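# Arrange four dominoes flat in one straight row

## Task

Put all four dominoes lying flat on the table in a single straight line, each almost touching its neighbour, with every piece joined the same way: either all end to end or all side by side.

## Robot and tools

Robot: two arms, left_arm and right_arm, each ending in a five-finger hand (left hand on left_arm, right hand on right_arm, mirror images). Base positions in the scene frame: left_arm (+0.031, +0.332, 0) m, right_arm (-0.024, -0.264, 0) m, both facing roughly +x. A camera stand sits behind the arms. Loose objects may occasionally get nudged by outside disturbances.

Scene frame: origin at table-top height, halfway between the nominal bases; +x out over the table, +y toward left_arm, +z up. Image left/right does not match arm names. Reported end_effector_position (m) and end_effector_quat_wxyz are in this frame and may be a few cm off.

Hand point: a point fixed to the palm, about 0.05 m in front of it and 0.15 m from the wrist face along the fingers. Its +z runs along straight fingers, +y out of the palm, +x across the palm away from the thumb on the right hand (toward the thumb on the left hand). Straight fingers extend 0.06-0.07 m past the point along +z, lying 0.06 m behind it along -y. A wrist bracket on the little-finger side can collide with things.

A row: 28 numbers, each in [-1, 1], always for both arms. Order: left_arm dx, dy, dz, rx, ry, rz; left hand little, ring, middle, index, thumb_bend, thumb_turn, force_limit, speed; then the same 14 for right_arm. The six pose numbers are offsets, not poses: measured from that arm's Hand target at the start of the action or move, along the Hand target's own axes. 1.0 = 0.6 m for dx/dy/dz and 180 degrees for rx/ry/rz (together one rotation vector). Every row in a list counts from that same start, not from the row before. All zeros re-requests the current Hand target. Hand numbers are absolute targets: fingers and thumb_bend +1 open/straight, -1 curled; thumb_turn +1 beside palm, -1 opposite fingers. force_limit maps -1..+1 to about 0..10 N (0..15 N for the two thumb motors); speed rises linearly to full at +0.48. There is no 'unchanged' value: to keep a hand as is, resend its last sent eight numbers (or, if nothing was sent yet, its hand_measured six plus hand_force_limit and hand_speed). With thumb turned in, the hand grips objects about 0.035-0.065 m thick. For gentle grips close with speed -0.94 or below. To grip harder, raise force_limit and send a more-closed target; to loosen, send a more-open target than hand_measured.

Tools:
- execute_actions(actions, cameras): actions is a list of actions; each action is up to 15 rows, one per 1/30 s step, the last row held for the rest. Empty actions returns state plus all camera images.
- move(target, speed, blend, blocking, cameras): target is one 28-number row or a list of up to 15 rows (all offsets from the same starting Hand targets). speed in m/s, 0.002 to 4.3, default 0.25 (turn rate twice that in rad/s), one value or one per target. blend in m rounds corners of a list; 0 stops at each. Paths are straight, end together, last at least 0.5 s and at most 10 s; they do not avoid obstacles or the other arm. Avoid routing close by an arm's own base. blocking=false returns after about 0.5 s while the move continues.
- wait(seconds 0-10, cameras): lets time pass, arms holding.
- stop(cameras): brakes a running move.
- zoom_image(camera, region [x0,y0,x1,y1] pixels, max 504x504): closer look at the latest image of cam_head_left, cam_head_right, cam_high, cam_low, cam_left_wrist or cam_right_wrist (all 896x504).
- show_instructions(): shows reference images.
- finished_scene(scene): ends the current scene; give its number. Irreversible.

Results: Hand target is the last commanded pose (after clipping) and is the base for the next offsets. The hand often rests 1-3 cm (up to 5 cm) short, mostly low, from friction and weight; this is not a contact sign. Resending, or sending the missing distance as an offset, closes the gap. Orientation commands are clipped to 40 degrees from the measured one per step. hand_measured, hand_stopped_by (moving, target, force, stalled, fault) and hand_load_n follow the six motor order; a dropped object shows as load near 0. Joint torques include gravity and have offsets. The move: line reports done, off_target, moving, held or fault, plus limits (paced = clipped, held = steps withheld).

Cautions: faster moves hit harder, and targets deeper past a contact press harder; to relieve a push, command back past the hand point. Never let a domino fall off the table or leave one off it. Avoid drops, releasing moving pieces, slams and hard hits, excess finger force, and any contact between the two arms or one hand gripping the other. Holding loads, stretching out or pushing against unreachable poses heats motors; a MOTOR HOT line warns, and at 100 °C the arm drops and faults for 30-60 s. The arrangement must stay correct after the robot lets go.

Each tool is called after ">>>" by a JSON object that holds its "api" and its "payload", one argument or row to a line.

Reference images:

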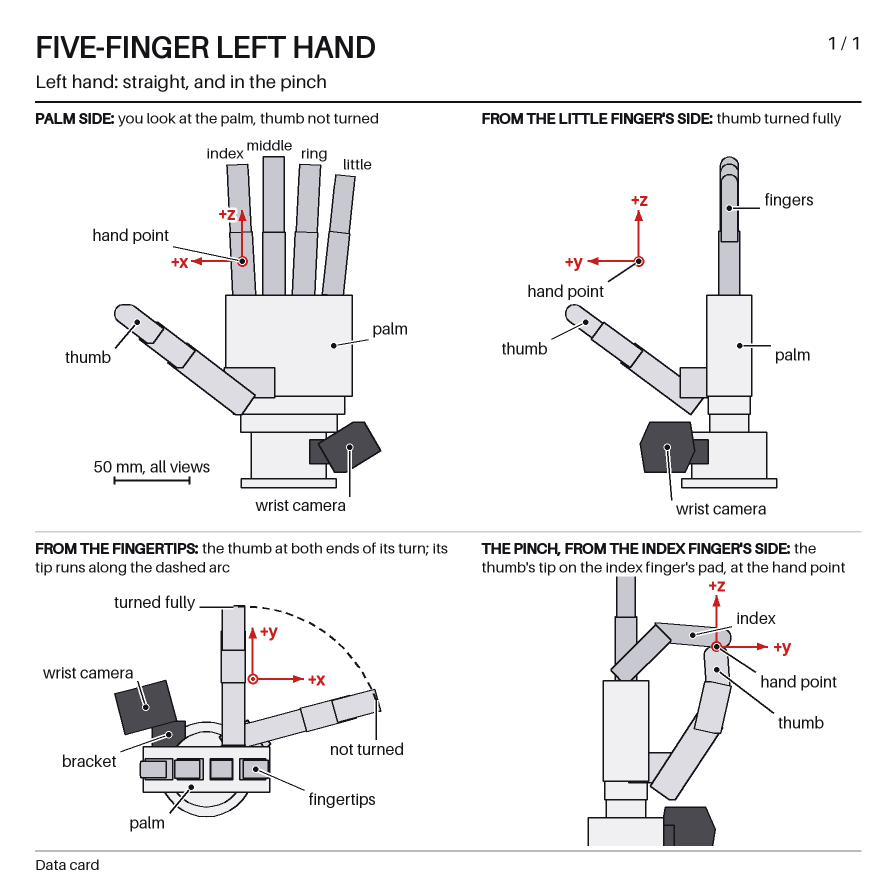

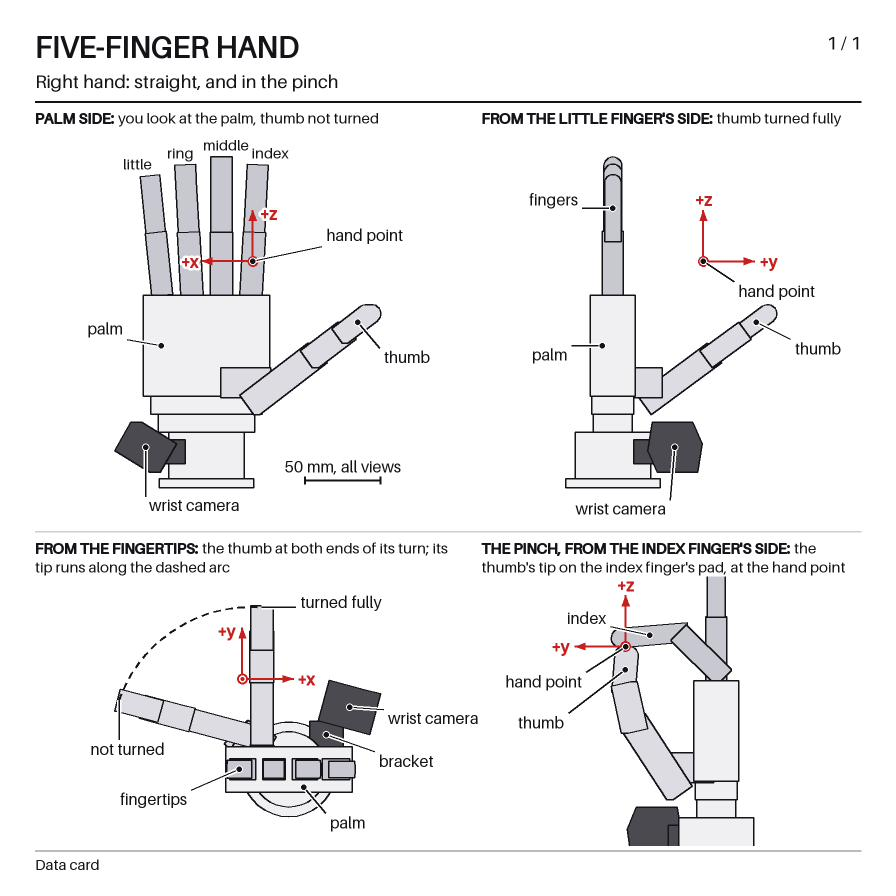

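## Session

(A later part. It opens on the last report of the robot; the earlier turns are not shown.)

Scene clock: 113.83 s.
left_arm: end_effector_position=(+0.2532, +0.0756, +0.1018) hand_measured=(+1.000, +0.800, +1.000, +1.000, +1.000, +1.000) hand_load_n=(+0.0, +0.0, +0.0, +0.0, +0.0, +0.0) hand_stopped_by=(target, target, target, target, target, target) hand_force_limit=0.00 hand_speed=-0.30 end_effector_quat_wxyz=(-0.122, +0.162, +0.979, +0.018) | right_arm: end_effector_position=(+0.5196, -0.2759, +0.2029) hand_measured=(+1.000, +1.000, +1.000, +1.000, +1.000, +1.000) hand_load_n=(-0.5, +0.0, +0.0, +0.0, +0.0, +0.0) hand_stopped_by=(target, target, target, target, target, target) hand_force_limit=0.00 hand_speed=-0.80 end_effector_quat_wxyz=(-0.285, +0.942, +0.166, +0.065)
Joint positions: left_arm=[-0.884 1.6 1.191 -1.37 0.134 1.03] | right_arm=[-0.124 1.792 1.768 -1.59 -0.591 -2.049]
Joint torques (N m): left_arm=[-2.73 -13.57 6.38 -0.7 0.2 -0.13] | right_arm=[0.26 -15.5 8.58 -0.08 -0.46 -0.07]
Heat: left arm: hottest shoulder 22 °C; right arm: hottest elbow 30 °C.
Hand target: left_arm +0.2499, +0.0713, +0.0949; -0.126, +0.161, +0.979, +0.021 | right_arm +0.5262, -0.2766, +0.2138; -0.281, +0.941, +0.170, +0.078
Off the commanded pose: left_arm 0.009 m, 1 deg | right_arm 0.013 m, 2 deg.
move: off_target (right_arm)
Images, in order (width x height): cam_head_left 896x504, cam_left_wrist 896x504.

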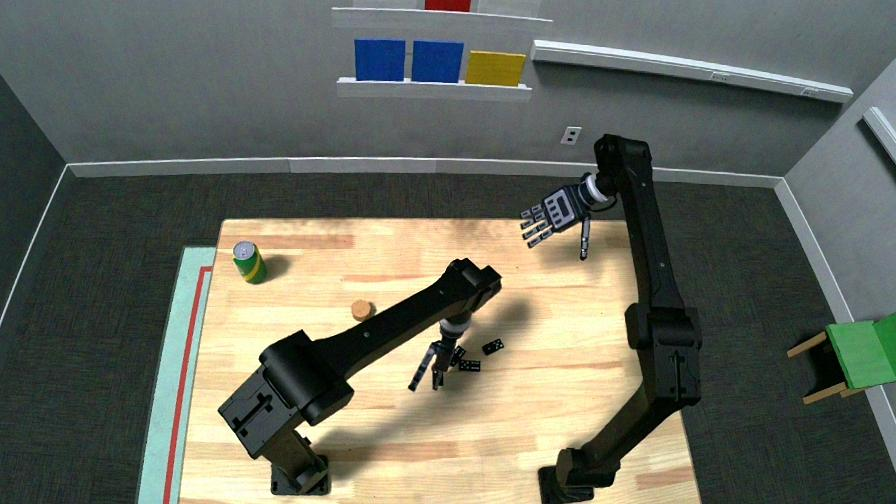

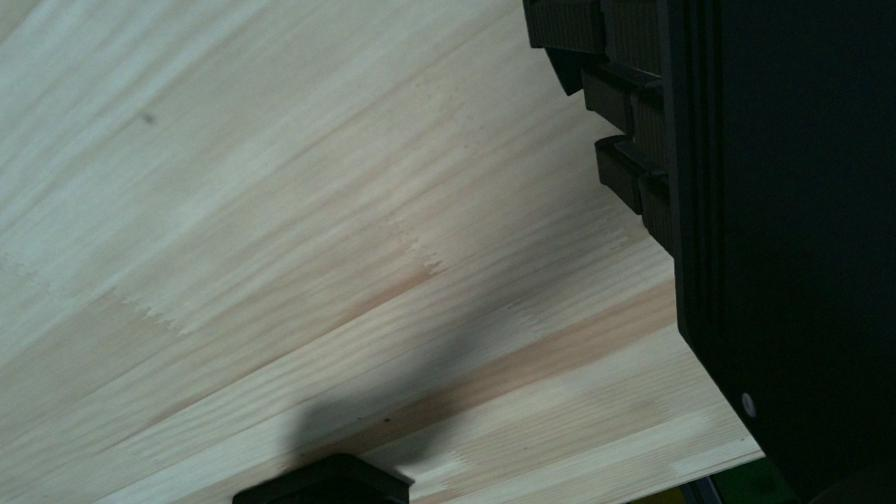

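>>> {"api": "move", "payload": {
  "target": [
    [0.03,-0.0077,0.0078,0.0182,0,-0.0699,1,0.8,1,1,1,1,0,-0.3,0,0,0,0,0,0,1,1,1,1,1,1,0,-0.8],
    [0.0228,-0.0077,0.0353,0.0182,0,-0.0699,1,0.8,1,1,1,1,0,-0.3,0,0,0,0,0,0,1,1,1,1,1,1,0,-0.8]
  ],
  "speed": [0.12,0.06],
  "cameras": ["cam_head_left","cam_left_wrist","cam_low"]
}}

>>> {"api": "zoom_image", "payload": {
  "camera": "cam_head_left",
  "region": [410, 330, 482, 390]
}}

>>> {"api": "zoom_image", "payload": {
  "camera": "cam_left_wrist",
  "region": [440, 0, 692, 200]
}}

>>> {"api": "zoom_image", "payload": {
  "camera": "cam_low",
  "region": [380, 225, 500, 265]
}}

Scene clock: 133.20 s.
left_arm: end_effector_position=(+0.2285, +0.0724, +0.0900) hand_measured=(+1.000, +0.800, +1.000, +1.000, +1.000, +1.000) hand_load_n=(-1.0, +0.0, -0.5, +0.0, +0.0, +0.0) hand_stopped_by=(target, target, target, target, target, target) hand_force_limit=0.00 hand_speed=-0.30 end_effector_quat_wxyz=(-0.126, +0.058, +0.990, +0.006) | right_arm: end_effector_position=(+0.5196, -0.2759, +0.2029) hand_measured=(+1.000, +1.000, +1.000, +1.000, +1.000, +1.000) hand_load_n=(+0.0, +0.0, +0.0, +0.0, +0.0, +0.0) hand_stopped_by=(target, target, target, target, target, target) hand_force_limit=0.00 hand_speed=-0.80 end_effector_quat_wxyz=(-0.285, +0.942, +0.166, +0.065)
Joint positions: left_arm=[-0.884 1.58 1.132 -1.305 0.177 0.819] | right_arm=[-0.124 1.792 1.768 -1.59 -0.591 -2.049]
Joint torques (N m): left_arm=[-0.85 -13.22 5.31 0.12 0.16 -0.07] | right_arm=[0.03 -15.62 8.64 -0.05 -0.46 -0.06]
Heat: left arm: hottest shoulder 22 °C; right arm: hottest elbow 31 °C.
Hand target: left_arm +0.2308, +0.0729, +0.0778; -0.127, +0.049, +0.991, +0.007 | right_arm +0.5262, -0.2766, +0.2138; -0.281, +0.941, +0.170, +0.078
Off the commanded pose: left_arm 0.012 m, 1 deg | right_arm 0.013 m, 2 deg.
move: off_target (left_arm, right_arm)
Images, in order (width x height): cam_head_left 896x504, cam_low 896x504, cam_left_wrist 896x504.

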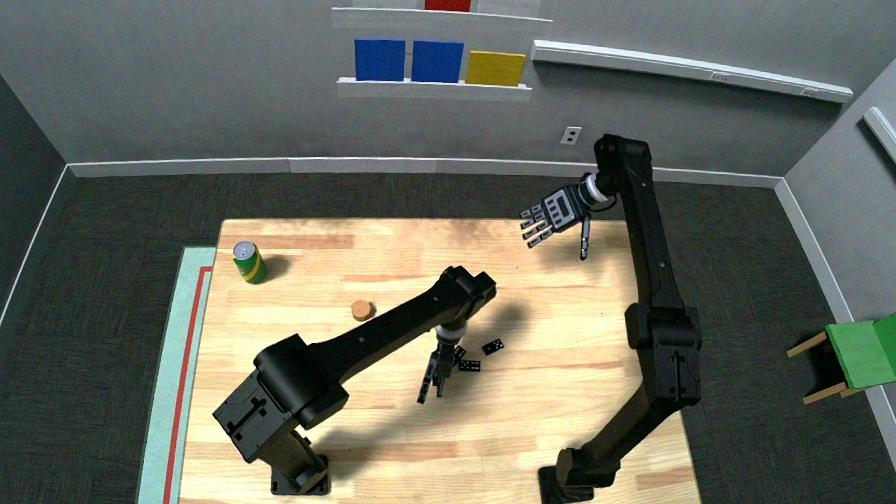

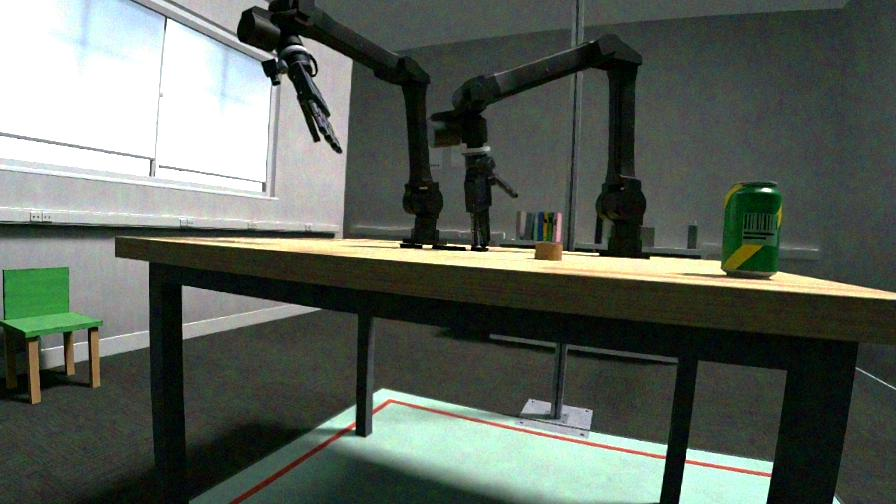

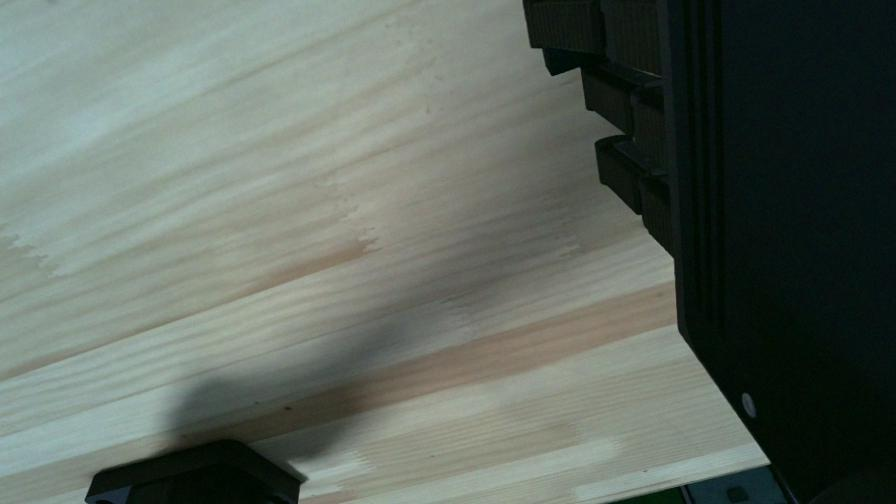

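Scaled by 7.000 from the camera's 896x504 image, which has a finer 1280x720 frame.

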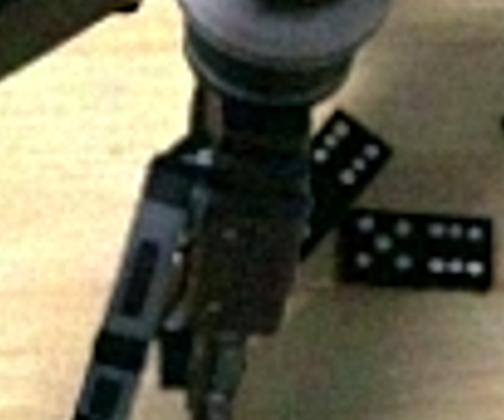

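Scaled by 2.000 from the camera's 896x504 image, which has a finer 1280x720 frame.

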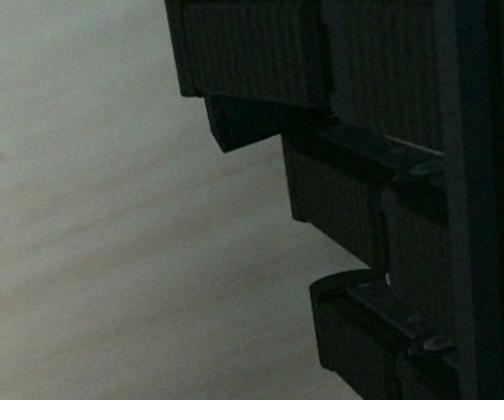

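Scaled by 4.200 from the camera's 896x504 image, which has a finer 1280x720 frame.

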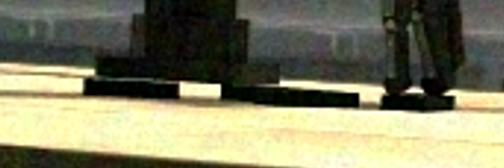

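>>> {"api": "move", "payload": {
  "target": [
    [-0.0405,0.0328,-0.0105,-0.0112,0,0.043,1,0.8,1,1,1,1,0,-0.3,0,0,0,0,0,0,1,1,1,1,1,1,0,-0.8],
    [-0.092,0.0487,-0.0239,-0.0266,0,0.1022,1,0.8,1,1,1,1,0,-0.3,0,0,0,0,0,0,1,1,1,1,1,1,0,-0.8],
    [-0.151,0.0358,-0.0393,-0.0434,0,0.1667,1,0.8,1,1,1,1,0,-0.3,0,0,0,0,0,0,1,1,1,1,1,1,0,-0.8],
    [-0.1972,0.0095,-0.0513,-0.0546,0,0.2097,1,0.8,1,1,1,1,0,-0.3,0,0,0,0,0,0,1,1,1,1,1,1,0,-0.8]
  ],
  "speed": [0.1,0.1,0.1,0.1],
  "blend": [0.008,0.008,0.008,0],
  "cameras": ["cam_head_left","cam_left_wrist"]
}}

>>> {"api": "zoom_image", "payload": {
  "camera": "cam_head_left",
  "region": [410, 300, 530, 400]
}}

Scene clock: 148.30 s.
left_arm: end_effector_position=(+0.3442, +0.0708, +0.0910) hand_measured=(+1.000, +0.800, +1.000, +1.000, +1.000, +1.000) hand_load_n=(-0.5, +0.0, +0.0, +0.0, +0.0, +0.0) hand_stopped_by=(target, target, target, target, target, target) hand_force_limit=0.00 hand_speed=-0.30 end_effector_quat_wxyz=(-0.109, +0.373, +0.920, +0.044) | right_arm: end_effector_position=(+0.5196, -0.2759, +0.2029) hand_measured=(+1.000, +1.000, +1.000, +1.000, +1.000, +1.000) hand_load_n=(+0.0, +0.0, +0.0, +0.0, +0.0, +0.0) hand_stopped_by=(target, target, target, target, target, target) hand_force_limit=0.00 hand_speed=-0.80 end_effector_quat_wxyz=(-0.285, +0.942, +0.166, +0.065)
Joint positions: left_arm=[-0.831 1.729 1.328 -1.405 0.014 1.512] | right_arm=[-0.124 1.792 1.768 -1.59 -0.591 -2.049]
Joint torques (N m): left_arm=[-1.08 -13.04 8.03 -0.91 -0.2 0.21] | right_arm=[0.09 -15.62 8.59 -0.06 -0.45 -0.09]
Heat: left arm: hottest shoulder 22 °C; right arm: hottest elbow 31 °C.
Hand target: left_arm +0.3531, +0.0664, +0.0778; -0.118, +0.377, +0.917, +0.049 | right_arm +0.5262, -0.2766, +0.2138; -0.281, +0.941, +0.170, +0.078
Off the commanded pose: left_arm 0.016 m, 1 deg | right_arm 0.013 m, 2 deg.
move: off_target (left_arm, right_arm)
Images, in order (width x height): cam_head_left 896x504, cam_left_wrist 896x504.

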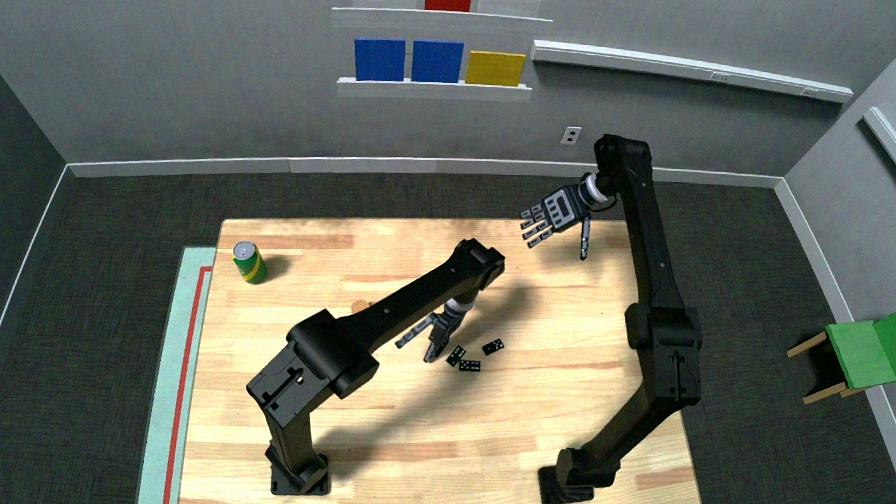

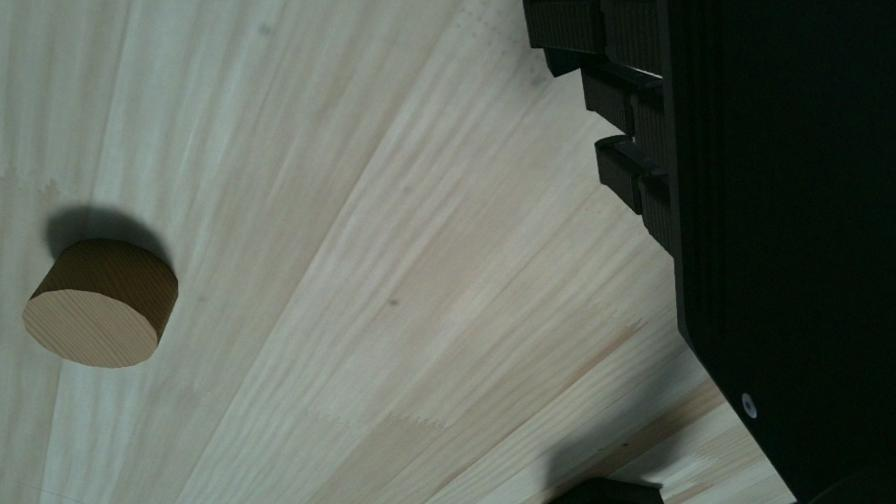

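Scaled by 4.200 from the camera's 896x504 image, which has a finer 1280x720 frame.

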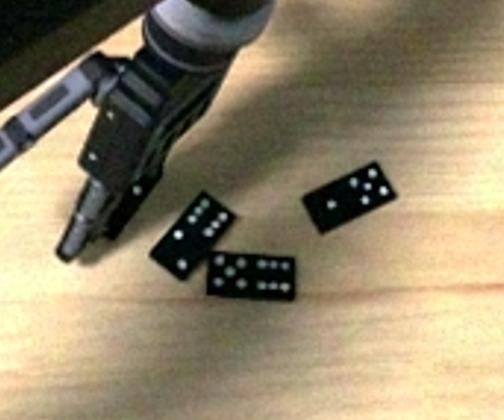

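>>> {"api": "move", "payload": {
  "target": [
    [0.037,-0.0053,-0.0799,0,0,0,1,0.8,1,1,1,1,0,-0.3,0,0,0,0,0,0,1,1,1,1,1,1,0,-0.8],
    [-0.0073,-0.3395,-0.0915,0.1806,0,-0.6937,1,0.8,1,1,1,1,0,-0.3,0,0,0,0,0,0,1,1,1,1,1,1,0,-0.8]
  ],
  "speed": [0.12,0.3],
  "cameras": ["cam_head_left","cam_left_wrist"]
}}

>>> {"api": "zoom_image", "payload": {
  "camera": "cam_head_left",
  "region": [410, 300, 530, 400]
}}

Scene clock: 168.13 s.
left_arm: end_effector_position=(+0.2249, -0.0865, +0.1252) hand_measured=(+1.000, +0.800, +1.000, +1.000, +1.000, +1.000) hand_load_n=(+0.0, +0.0, -0.5, +0.0, +0.0, +0.0) hand_stopped_by=(target, target, target, target, target, target) hand_force_limit=0.00 hand_speed=-0.30 end_effector_quat_wxyz=(-0.093, -0.666, +0.736, -0.075) | right_arm: end_effector_position=(+0.5196, -0.2759, +0.2029) hand_measured=(+1.000, +1.000, +1.000, +1.000, +1.000, +1.000) hand_load_n=(+0.0, +0.0, +0.0, +0.0, +0.0, +0.0) hand_stopped_by=(target, target, target, target, target, target) hand_force_limit=0.00 hand_speed=-0.80 end_effector_quat_wxyz=(-0.285, +0.942, +0.166, +0.065)
Joint positions: left_arm=[-0.923 1.513 1.155 -1.045 0.172 -0.837] | right_arm=[-0.124 1.792 1.768 -1.59 -0.591 -2.049]
Joint torques (N m): left_arm=[-2.78 -15.97 7.12 0.27 0.08 -0.11] | right_arm=[0.32 -15.56 8.53 -0.1 -0.46 -0.08]
Heat: left arm: hottest elbow 23 °C; right arm: hottest elbow 31 °C.
Hand target: left_arm +0.2227, -0.0911, +0.1297; -0.094, -0.666, +0.735, -0.085 | right_arm +0.5262, -0.2766, +0.2138; -0.281, +0.941, +0.170, +0.078
Off the commanded pose: left_arm 0.007 m, 1 deg | right_arm 0.013 m, 2 deg.
move: off_target (right_arm)
Images, in order (width x height): cam_head_left 896x504, cam_left_wrist 896x504.

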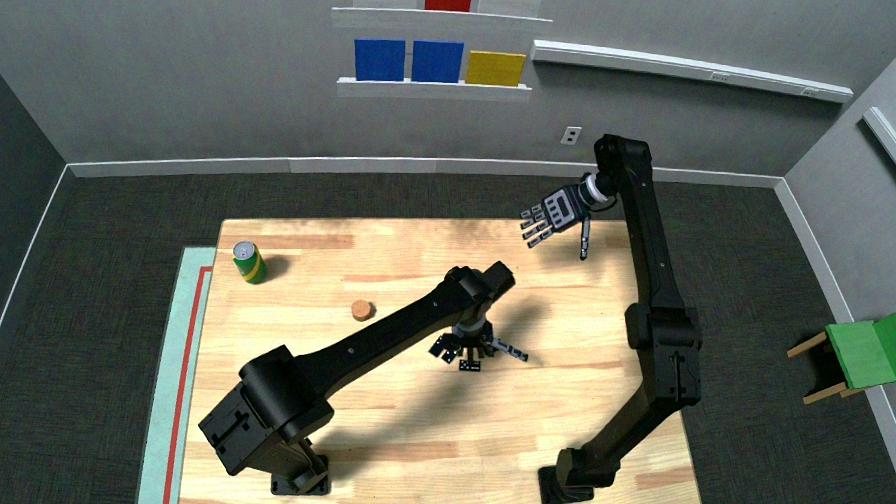

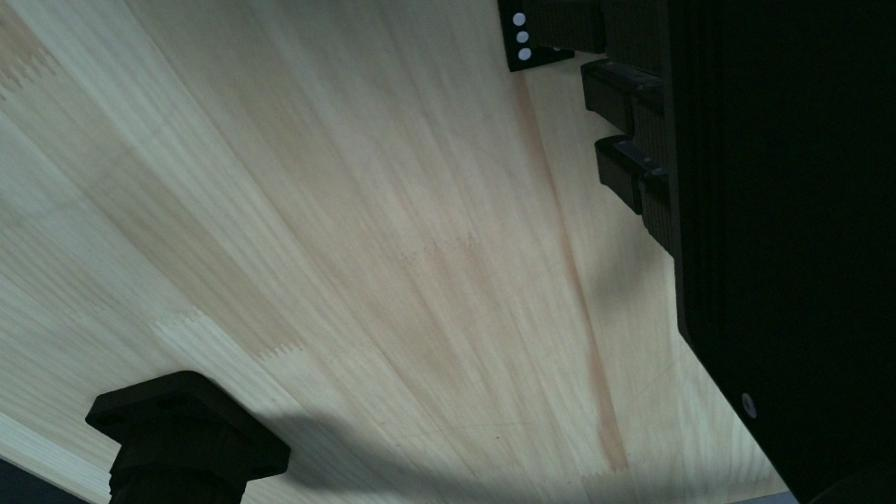

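Scaled by 4.200 from the camera's 896x504 image, which has a finer 1280x720 frame.

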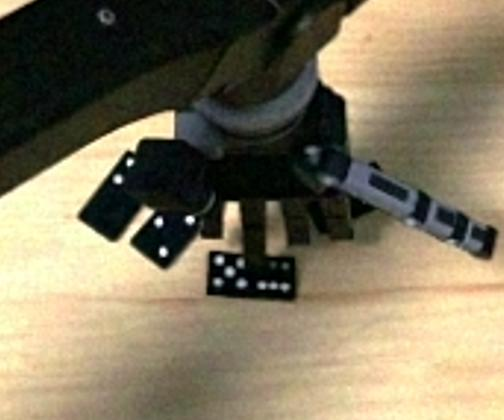

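>>> {"api": "move", "payload": {
  "target": [
    [-0.0092,0.0213,0.0608,-0.0056,0,0.0215,1,0.8,1,1,1,1,0,-0.3,0,0,0,0,0,0,1,1,1,1,1,1,0,-0.8]
  ],
  "speed": 0.12,
  "cameras": ["cam_head_left","cam_left_wrist"]
}}

>>> {"api": "zoom_image", "payload": {
  "camera": "cam_head_left",
  "region": [440, 340, 512, 400]
}}

>>> {"api": "zoom_image", "payload": {
  "camera": "cam_left_wrist",
  "region": [440, 0, 692, 200]
}}

Scene clock: 179.80 s.
left_arm: end_effector_position=(+0.2134, -0.0903, +0.1002) hand_measured=(+1.000, +0.800, +1.000, +1.000, +1.000, +1.000) hand_load_n=(+0.0, +0.0, +0.0, +0.0, -0.5, +0.0) hand_stopped_by=(target, target, target, target, target, target) hand_force_limit=0.00 hand_speed=-0.30 end_effector_quat_wxyz=(-0.096, -0.649, +0.750, -0.084) | right_arm: end_effector_position=(+0.5196, -0.2759, +0.2029) hand_measured=(+1.000, +1.000, +1.000, +1.000, +1.000, +1.000) hand_load_n=(+0.0, +0.0, +0.0, +0.0, +0.0, +0.0) hand_stopped_by=(target, target, target, target, target, target) hand_force_limit=0.00 hand_speed=-0.80 end_effector_quat_wxyz=(-0.285, +0.942, +0.166, +0.065)
Joint positions: left_arm=[-0.948 1.527 1.098 -0.955 0.176 -0.819] | right_arm=[-0.124 1.792 1.768 -1.59 -0.591 -2.049]
Joint torques (N m): left_arm=[-2.9 -13.27 7.08 0.38 0.27 0.21] | right_arm=[0.26 -15.27 8.51 -0.01 -0.47 -0.06]
Heat: left arm: hottest elbow 23 °C; right arm: hottest elbow 31 °C.
Hand target: left_arm +0.2095, -0.0937, +0.0930; -0.097, -0.640, +0.758, -0.081 | right_arm +0.5262, -0.2766, +0.2138; -0.281, +0.941, +0.170, +0.078
Off the commanded pose: left_arm 0.009 m, 1 deg | right_arm 0.013 m, 2 deg.
move: off_target (right_arm)
Images, in order (width x height): cam_head_left 896x504, cam_left_wrist 896x504.

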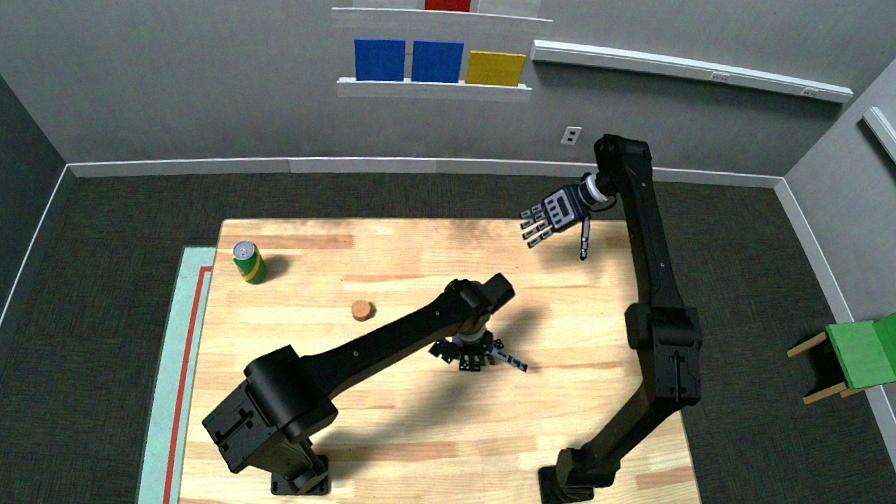

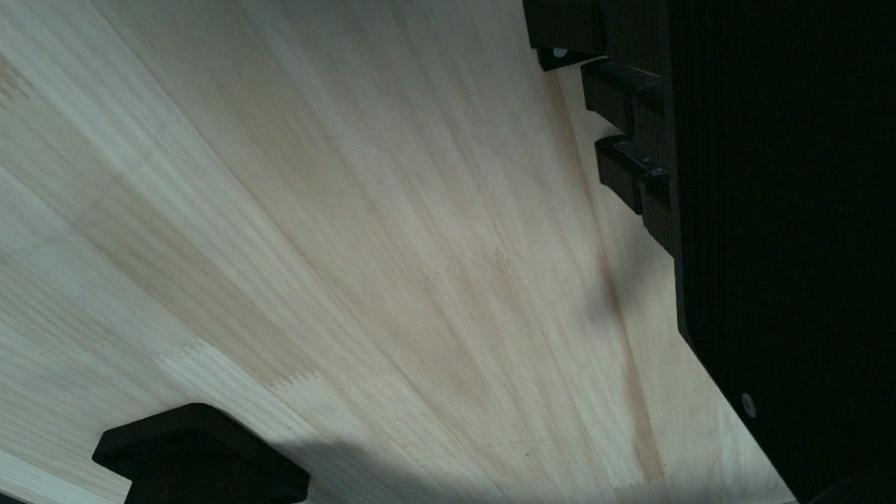

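Scaled by 7.000 from the camera's 896x504 image, which has a finer 1280x720 frame.

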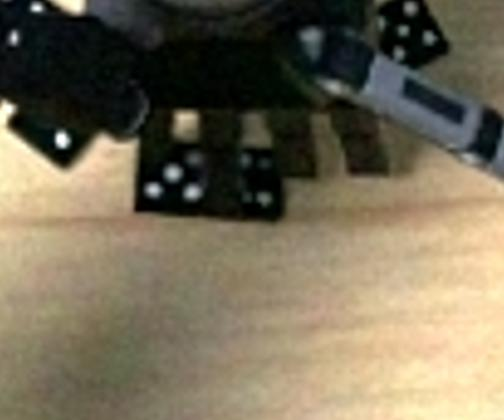

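Scaled by 2.000 from the camera's 896x504 image, which has a finer 1280x720 frame.

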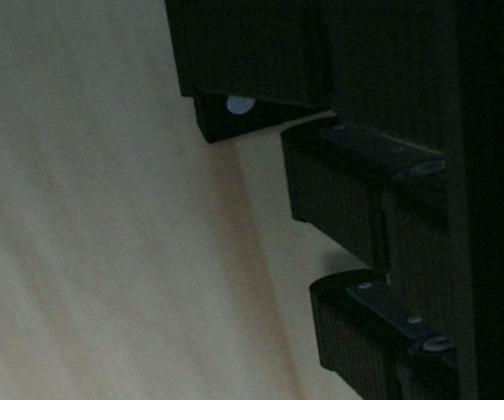

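>>> {"api": "move", "payload": {
  "target": [
    [-0.0097,0,-0.0025,0,0,0,1,0.8,1,1,1,1,0,-0.3,0,0,0,0,0,0,1,1,1,1,1,1,0,-0.8],
    [-0.016,0,0.0217,0,0,0,1,0.8,1,1,1,1,0,-0.3,0,0,0,0,0,0,1,1,1,1,1,1,0,-0.8],
    [0.0026,-0.0152,0.0265,0.0182,0,-0.0699,1,0.8,1,1,1,1,0,-0.3,0,0,0,0,0,0,1,1,1,1,1,1,0,-0.8],
    [0.0213,-0.0323,0.0314,0.0378,0,-0.1452,1,0.8,1,1,1,1,0,-0.3,0,0,0,0,0,0,1,1,1,1,1,1,0,-0.8],
    [0.0348,-0.0555,0.0349,0.0574,0,-0.2205,1,0.8,1,1,1,1,0,-0.3,0,0,0,0,0,0,1,1,1,1,1,1,0,-0.8],
    [0.0426,-0.0801,0.0369,0.077,0,-0.2958,1,0.8,1,1,1,1,0,-0.3,0,0,0,0,0,0,1,1,1,1,1,1,0,-0.8]
  ],
  "speed": [0.1,0.06,0.1,0.1,0.1,0.1],
  "blend": [0.0,0.0,0.006,0.006,0.006,0],
  "cameras": ["cam_head_left","cam_left_wrist"]
}}

>>> {"api": "zoom_image", "payload": {
  "camera": "cam_head_left",
  "region": [410, 300, 530, 400]
}}

Scene clock: 216.23 s.
left_arm: end_effector_position=(+0.2572, -0.1359, +0.0948) hand_measured=(+1.000, +0.800, +1.000, +1.000, +1.000, +1.000) hand_load_n=(+0.0, +0.0, -1.0, +0.0, +0.0, +0.0) hand_stopped_by=(target, target, target, target, target, target) hand_force_limit=0.00 hand_speed=-0.30 end_effector_quat_wxyz=(+0.060, +0.914, -0.378, +0.131) | right_arm: end_effector_position=(+0.5196, -0.2759, +0.2029) hand_measured=(+1.000, +1.000, +1.000, +1.000, +1.000, +1.000) hand_load_n=(+0.0, +0.5, +0.0, -0.5, +0.0, +0.0) hand_stopped_by=(target, target, target, target, target, target) hand_force_limit=0.00 hand_speed=-0.80 end_effector_quat_wxyz=(-0.285, +0.942, +0.166, +0.065)
Joint positions: left_arm=[-1.046 1.488 1.024 -0.824 -0.063 -1.823] | right_arm=[-0.124 1.792 1.768 -1.59 -0.591 -2.049]
Joint torques (N m): left_arm=[-2.14 -11.93 6.19 -0.13 -0.31 -0.11] | right_arm=[0.15 -15.44 8.55 -0.06 -0.47 -0.08]
Heat: left arm: hottest elbow 23 °C; right arm: hottest elbow 31 °C.
Hand target: left_arm +0.2519, -0.1316, +0.0780; +0.048, +0.918, -0.377, +0.117 | right_arm +0.5262, -0.2766, +0.2138; -0.281, +0.941, +0.170, +0.078
Off the commanded pose: left_arm 0.018 m, 2 deg | right_arm 0.013 m, 2 deg.
move: off_target (left_arm, right_arm)
Images, in order (width x height): cam_head_left 896x504, cam_left_wrist 896x504.

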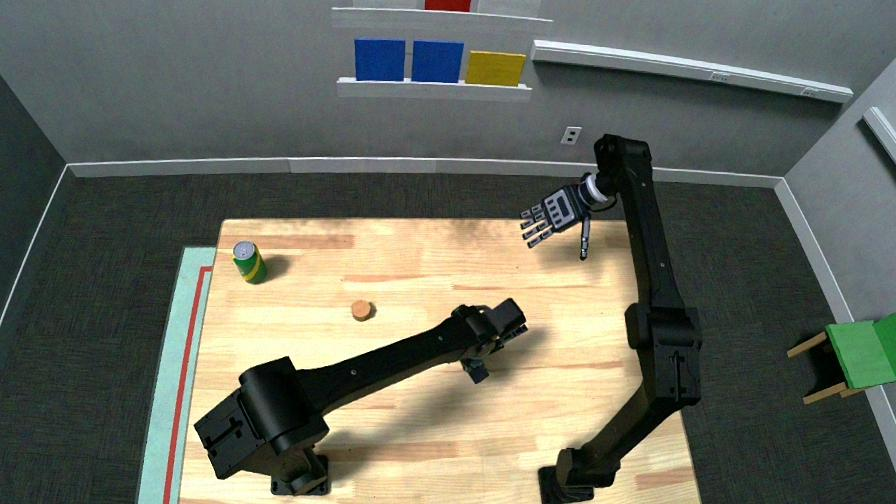

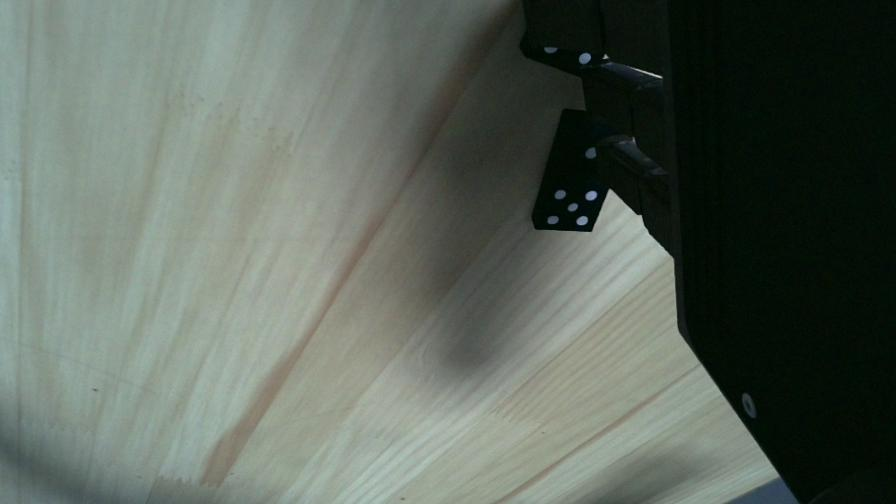

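Scaled by 4.200 from the camera's 896x504 image, which has a finer 1280x720 frame.

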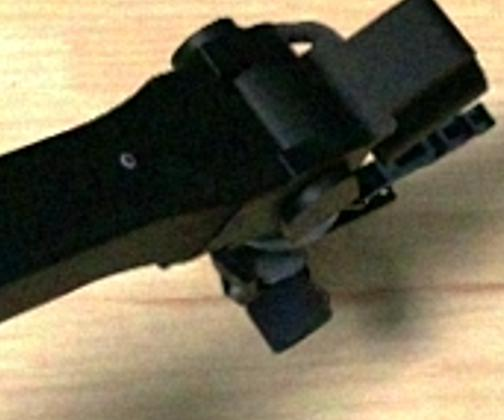

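>>> {"api": "move", "payload": {
  "target": [
    [0.0328,-0.0012,-0.081,0,0,0,1,0.8,1,1,1,1,0,-0.3,0,0,0,0,0,0,1,1,1,1,1,1,0,-0.8],
    [-0.088,-0.306,-0.1468,-0.133,0,0.5109,1,0.8,1,1,1,1,0,-0.3,0,0,0,0,0,0,1,1,1,1,1,1,0,-0.8]
  ],
  "speed": [0.12,0.35],
  "cameras": ["cam_head_left","cam_left_wrist","cam_low"]
}}

>>> {"api": "zoom_image", "payload": {
  "camera": "cam_head_left",
  "region": [410, 310, 518, 400]
}}

>>> {"api": "zoom_image", "payload": {
  "camera": "cam_low",
  "region": [380, 225, 500, 265]
}}

Scene clock: 233.60 s.
left_arm: end_effector_position=(+0.3159, +0.0529, +0.1468) hand_measured=(+1.000, +0.800, +1.000, +1.000, +1.000, +1.000) hand_load_n=(+0.0, +0.0, +0.0, +0.0, +0.0, +0.0) hand_stopped_by=(target, target, target, target, target, target) hand_force_limit=0.00 hand_speed=-0.30 end_effector_quat_wxyz=(-0.122, -0.344, +0.930, -0.040) | right_arm: end_effector_position=(+0.5196, -0.2759, +0.2029) hand_measured=(+1.000, +1.000, +1.000, +1.000, +1.000, +1.000) hand_load_n=(+0.0, +0.0, +0.0, +0.0, +0.0, +0.0) hand_stopped_by=(target, target, target, target, target, target) hand_force_limit=0.00 hand_speed=-0.80 end_effector_quat_wxyz=(-0.285, +0.942, +0.166, +0.065)
Joint positions: left_arm=[-0.619 1.628 1.351 -1.366 0.247 0.254] | right_arm=[-0.124 1.792 1.768 -1.59 -0.591 -2.049]
Joint torques (N m): left_arm=[-0.62 -14.8 9.87 -1.1 0.18 0.2] | right_arm=[0.21 -15.5 8.62 -0.1 -0.46 -0.06]
Heat: left arm: hottest elbow 23 °C; right arm: hottest elbow 31 °C.
Hand target: left_arm +0.3287, +0.0505, +0.1501; -0.119, -0.342, +0.931, -0.043 | right_arm +0.5262, -0.2766, +0.2138; -0.281, +0.941, +0.170, +0.078
Off the commanded pose: left_arm 0.013 m, 1 deg | right_arm 0.013 m, 2 deg.
move: off_target (left_arm, right_arm)
Images, in order (width x height): cam_head_left 896x504, cam_low 896x504, cam_left_wrist 896x504.

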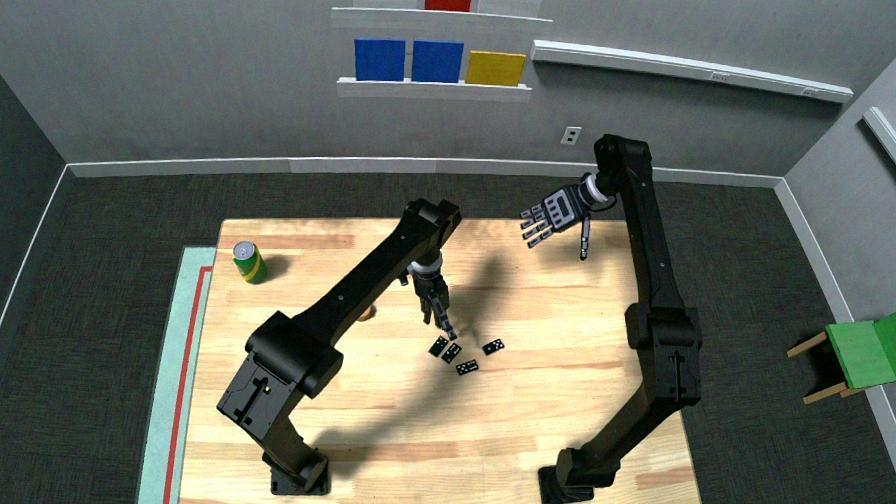

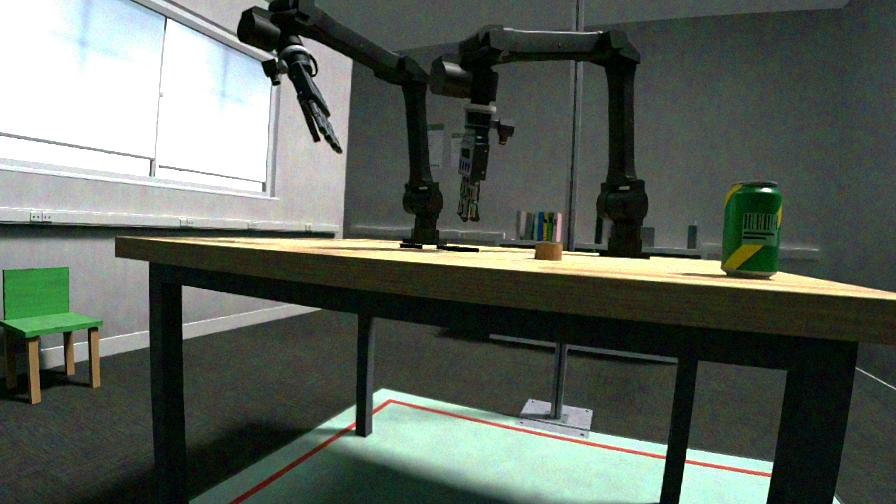

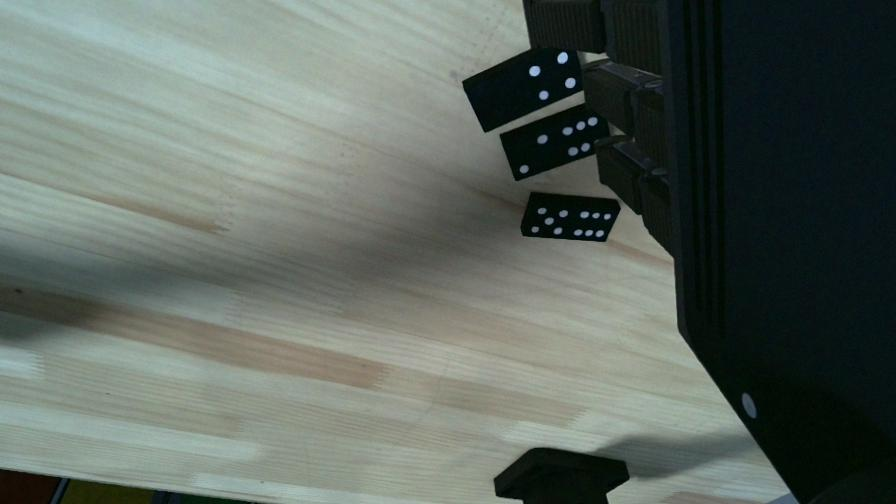

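Scaled by 4.667 from the camera's 896x504 image, which has a finer 1280x720 frame.

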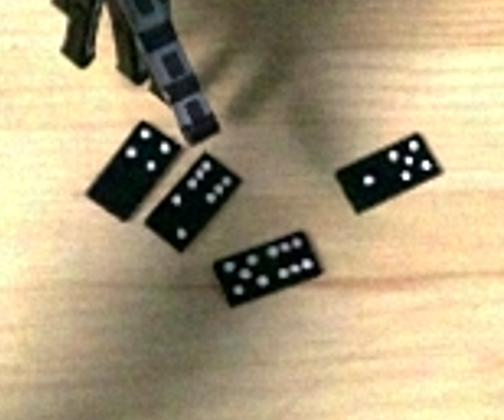

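Scaled by 4.200 from the camera's 896x504 image, which has a finer 1280x720 frame.

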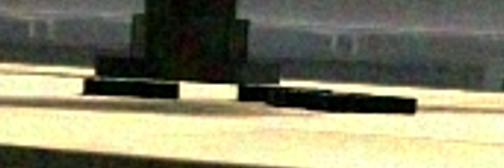

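>>> {"api": "move", "payload": {
  "target": [
    [0.055,-0.2067,0.0918,-0.1372,0,0.527,1,0.8,1,1,1,1,0,-0.3,0,0,0,0,0,0,1,1,1,1,1,1,0,-0.8]
  ],
  "speed": 0.35,
  "cameras": ["cam_head_left","cam_left_wrist"]
}}

>>> {"api": "zoom_image", "payload": {
  "camera": "cam_head_left",
  "region": [446, 310, 518, 370]
}}

>>> {"api": "zoom_image", "payload": {
  "camera": "cam_left_wrist",
  "region": [440, 0, 692, 200]
}}

Scene clock: 249.07 s.
left_arm: end_effector_position=(+0.3704, -0.0637, +0.1064) hand_measured=(+1.000, +0.800, +1.000, +1.000, +1.000, +1.000) hand_load_n=(+0.0, +0.0, +0.0, +0.0, +0.0, +0.0) hand_stopped_by=(target, target, target, target, target, target) hand_force_limit=0.00 hand_speed=-0.30 end_effector_quat_wxyz=(-0.112, +0.470, +0.874, +0.061) | right_arm: end_effector_position=(+0.5196, -0.2759, +0.2029) hand_measured=(+1.000, +1.000, +1.000, +1.000, +1.000, +1.000) hand_load_n=(+0.0, +0.0, +0.0, +0.0, +0.0, +0.0) hand_stopped_by=(target, target, target, target, target, target) hand_force_limit=0.00 hand_speed=-0.80 end_effector_quat_wxyz=(-0.285, +0.942, +0.166, +0.065)
Joint positions: left_arm=[-0.979 2.005 1.774 -1.595 -0.004 1.579] | right_arm=[-0.124 1.792 1.768 -1.59 -0.591 -2.049]
Joint torques (N m): left_arm=[-2.78 -20.48 9.54 -1.66 -0.15 0.25] | right_arm=[-0.03 -15.33 8.55 -0.05 -0.48 -0.07]
Heat: left arm: hottest elbow 25 °C; right arm: hottest elbow 32 °C.
Hand target: left_arm +0.3740, -0.0737, +0.1050; -0.112, +0.479, +0.869, +0.062 | right_arm +0.5262, -0.2766, +0.2138; -0.281, +0.941, +0.170, +0.078
Off the commanded pose: left_arm 0.011 m, 1 deg | right_arm 0.013 m, 2 deg.
move: off_target (left_arm, right_arm)
Images, in order (width x height): cam_head_left 896x504, cam_left_wrist 896x504.

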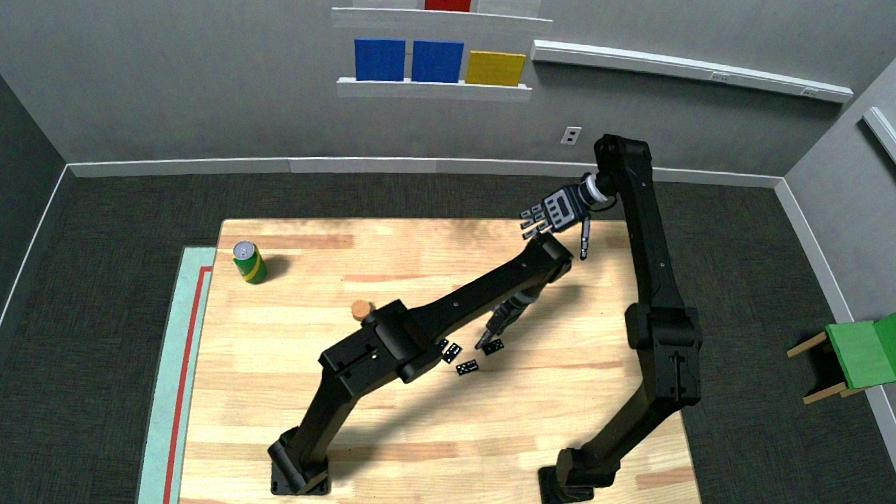

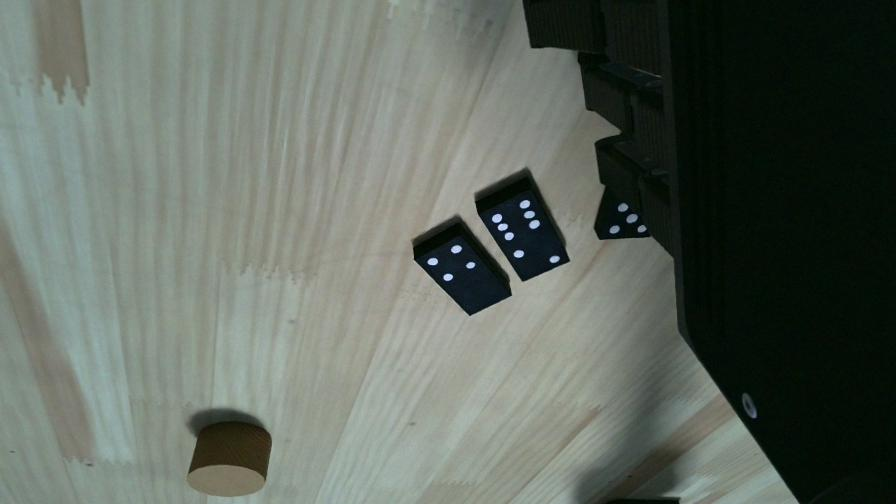

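Scaled by 7.000 from the camera's 896x504 image, which has a finer 1280x720 frame.

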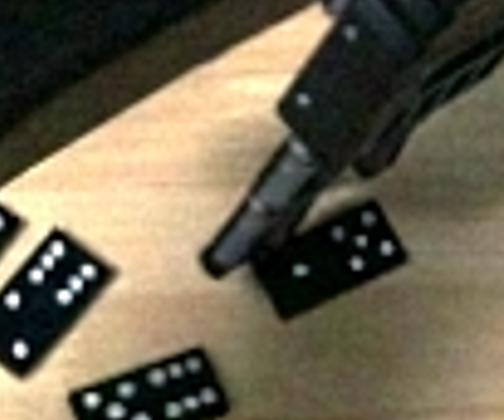

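Scaled by 2.000 from the camera's 896x504 image, which has a finer 1280x720 frame.

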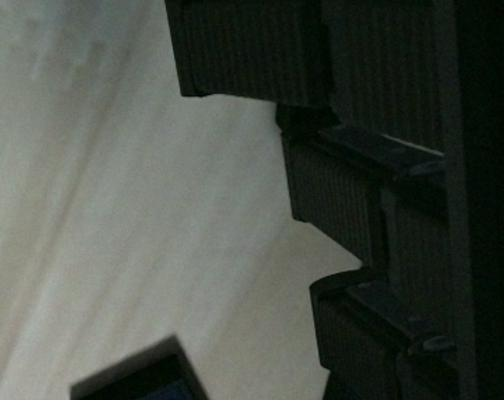

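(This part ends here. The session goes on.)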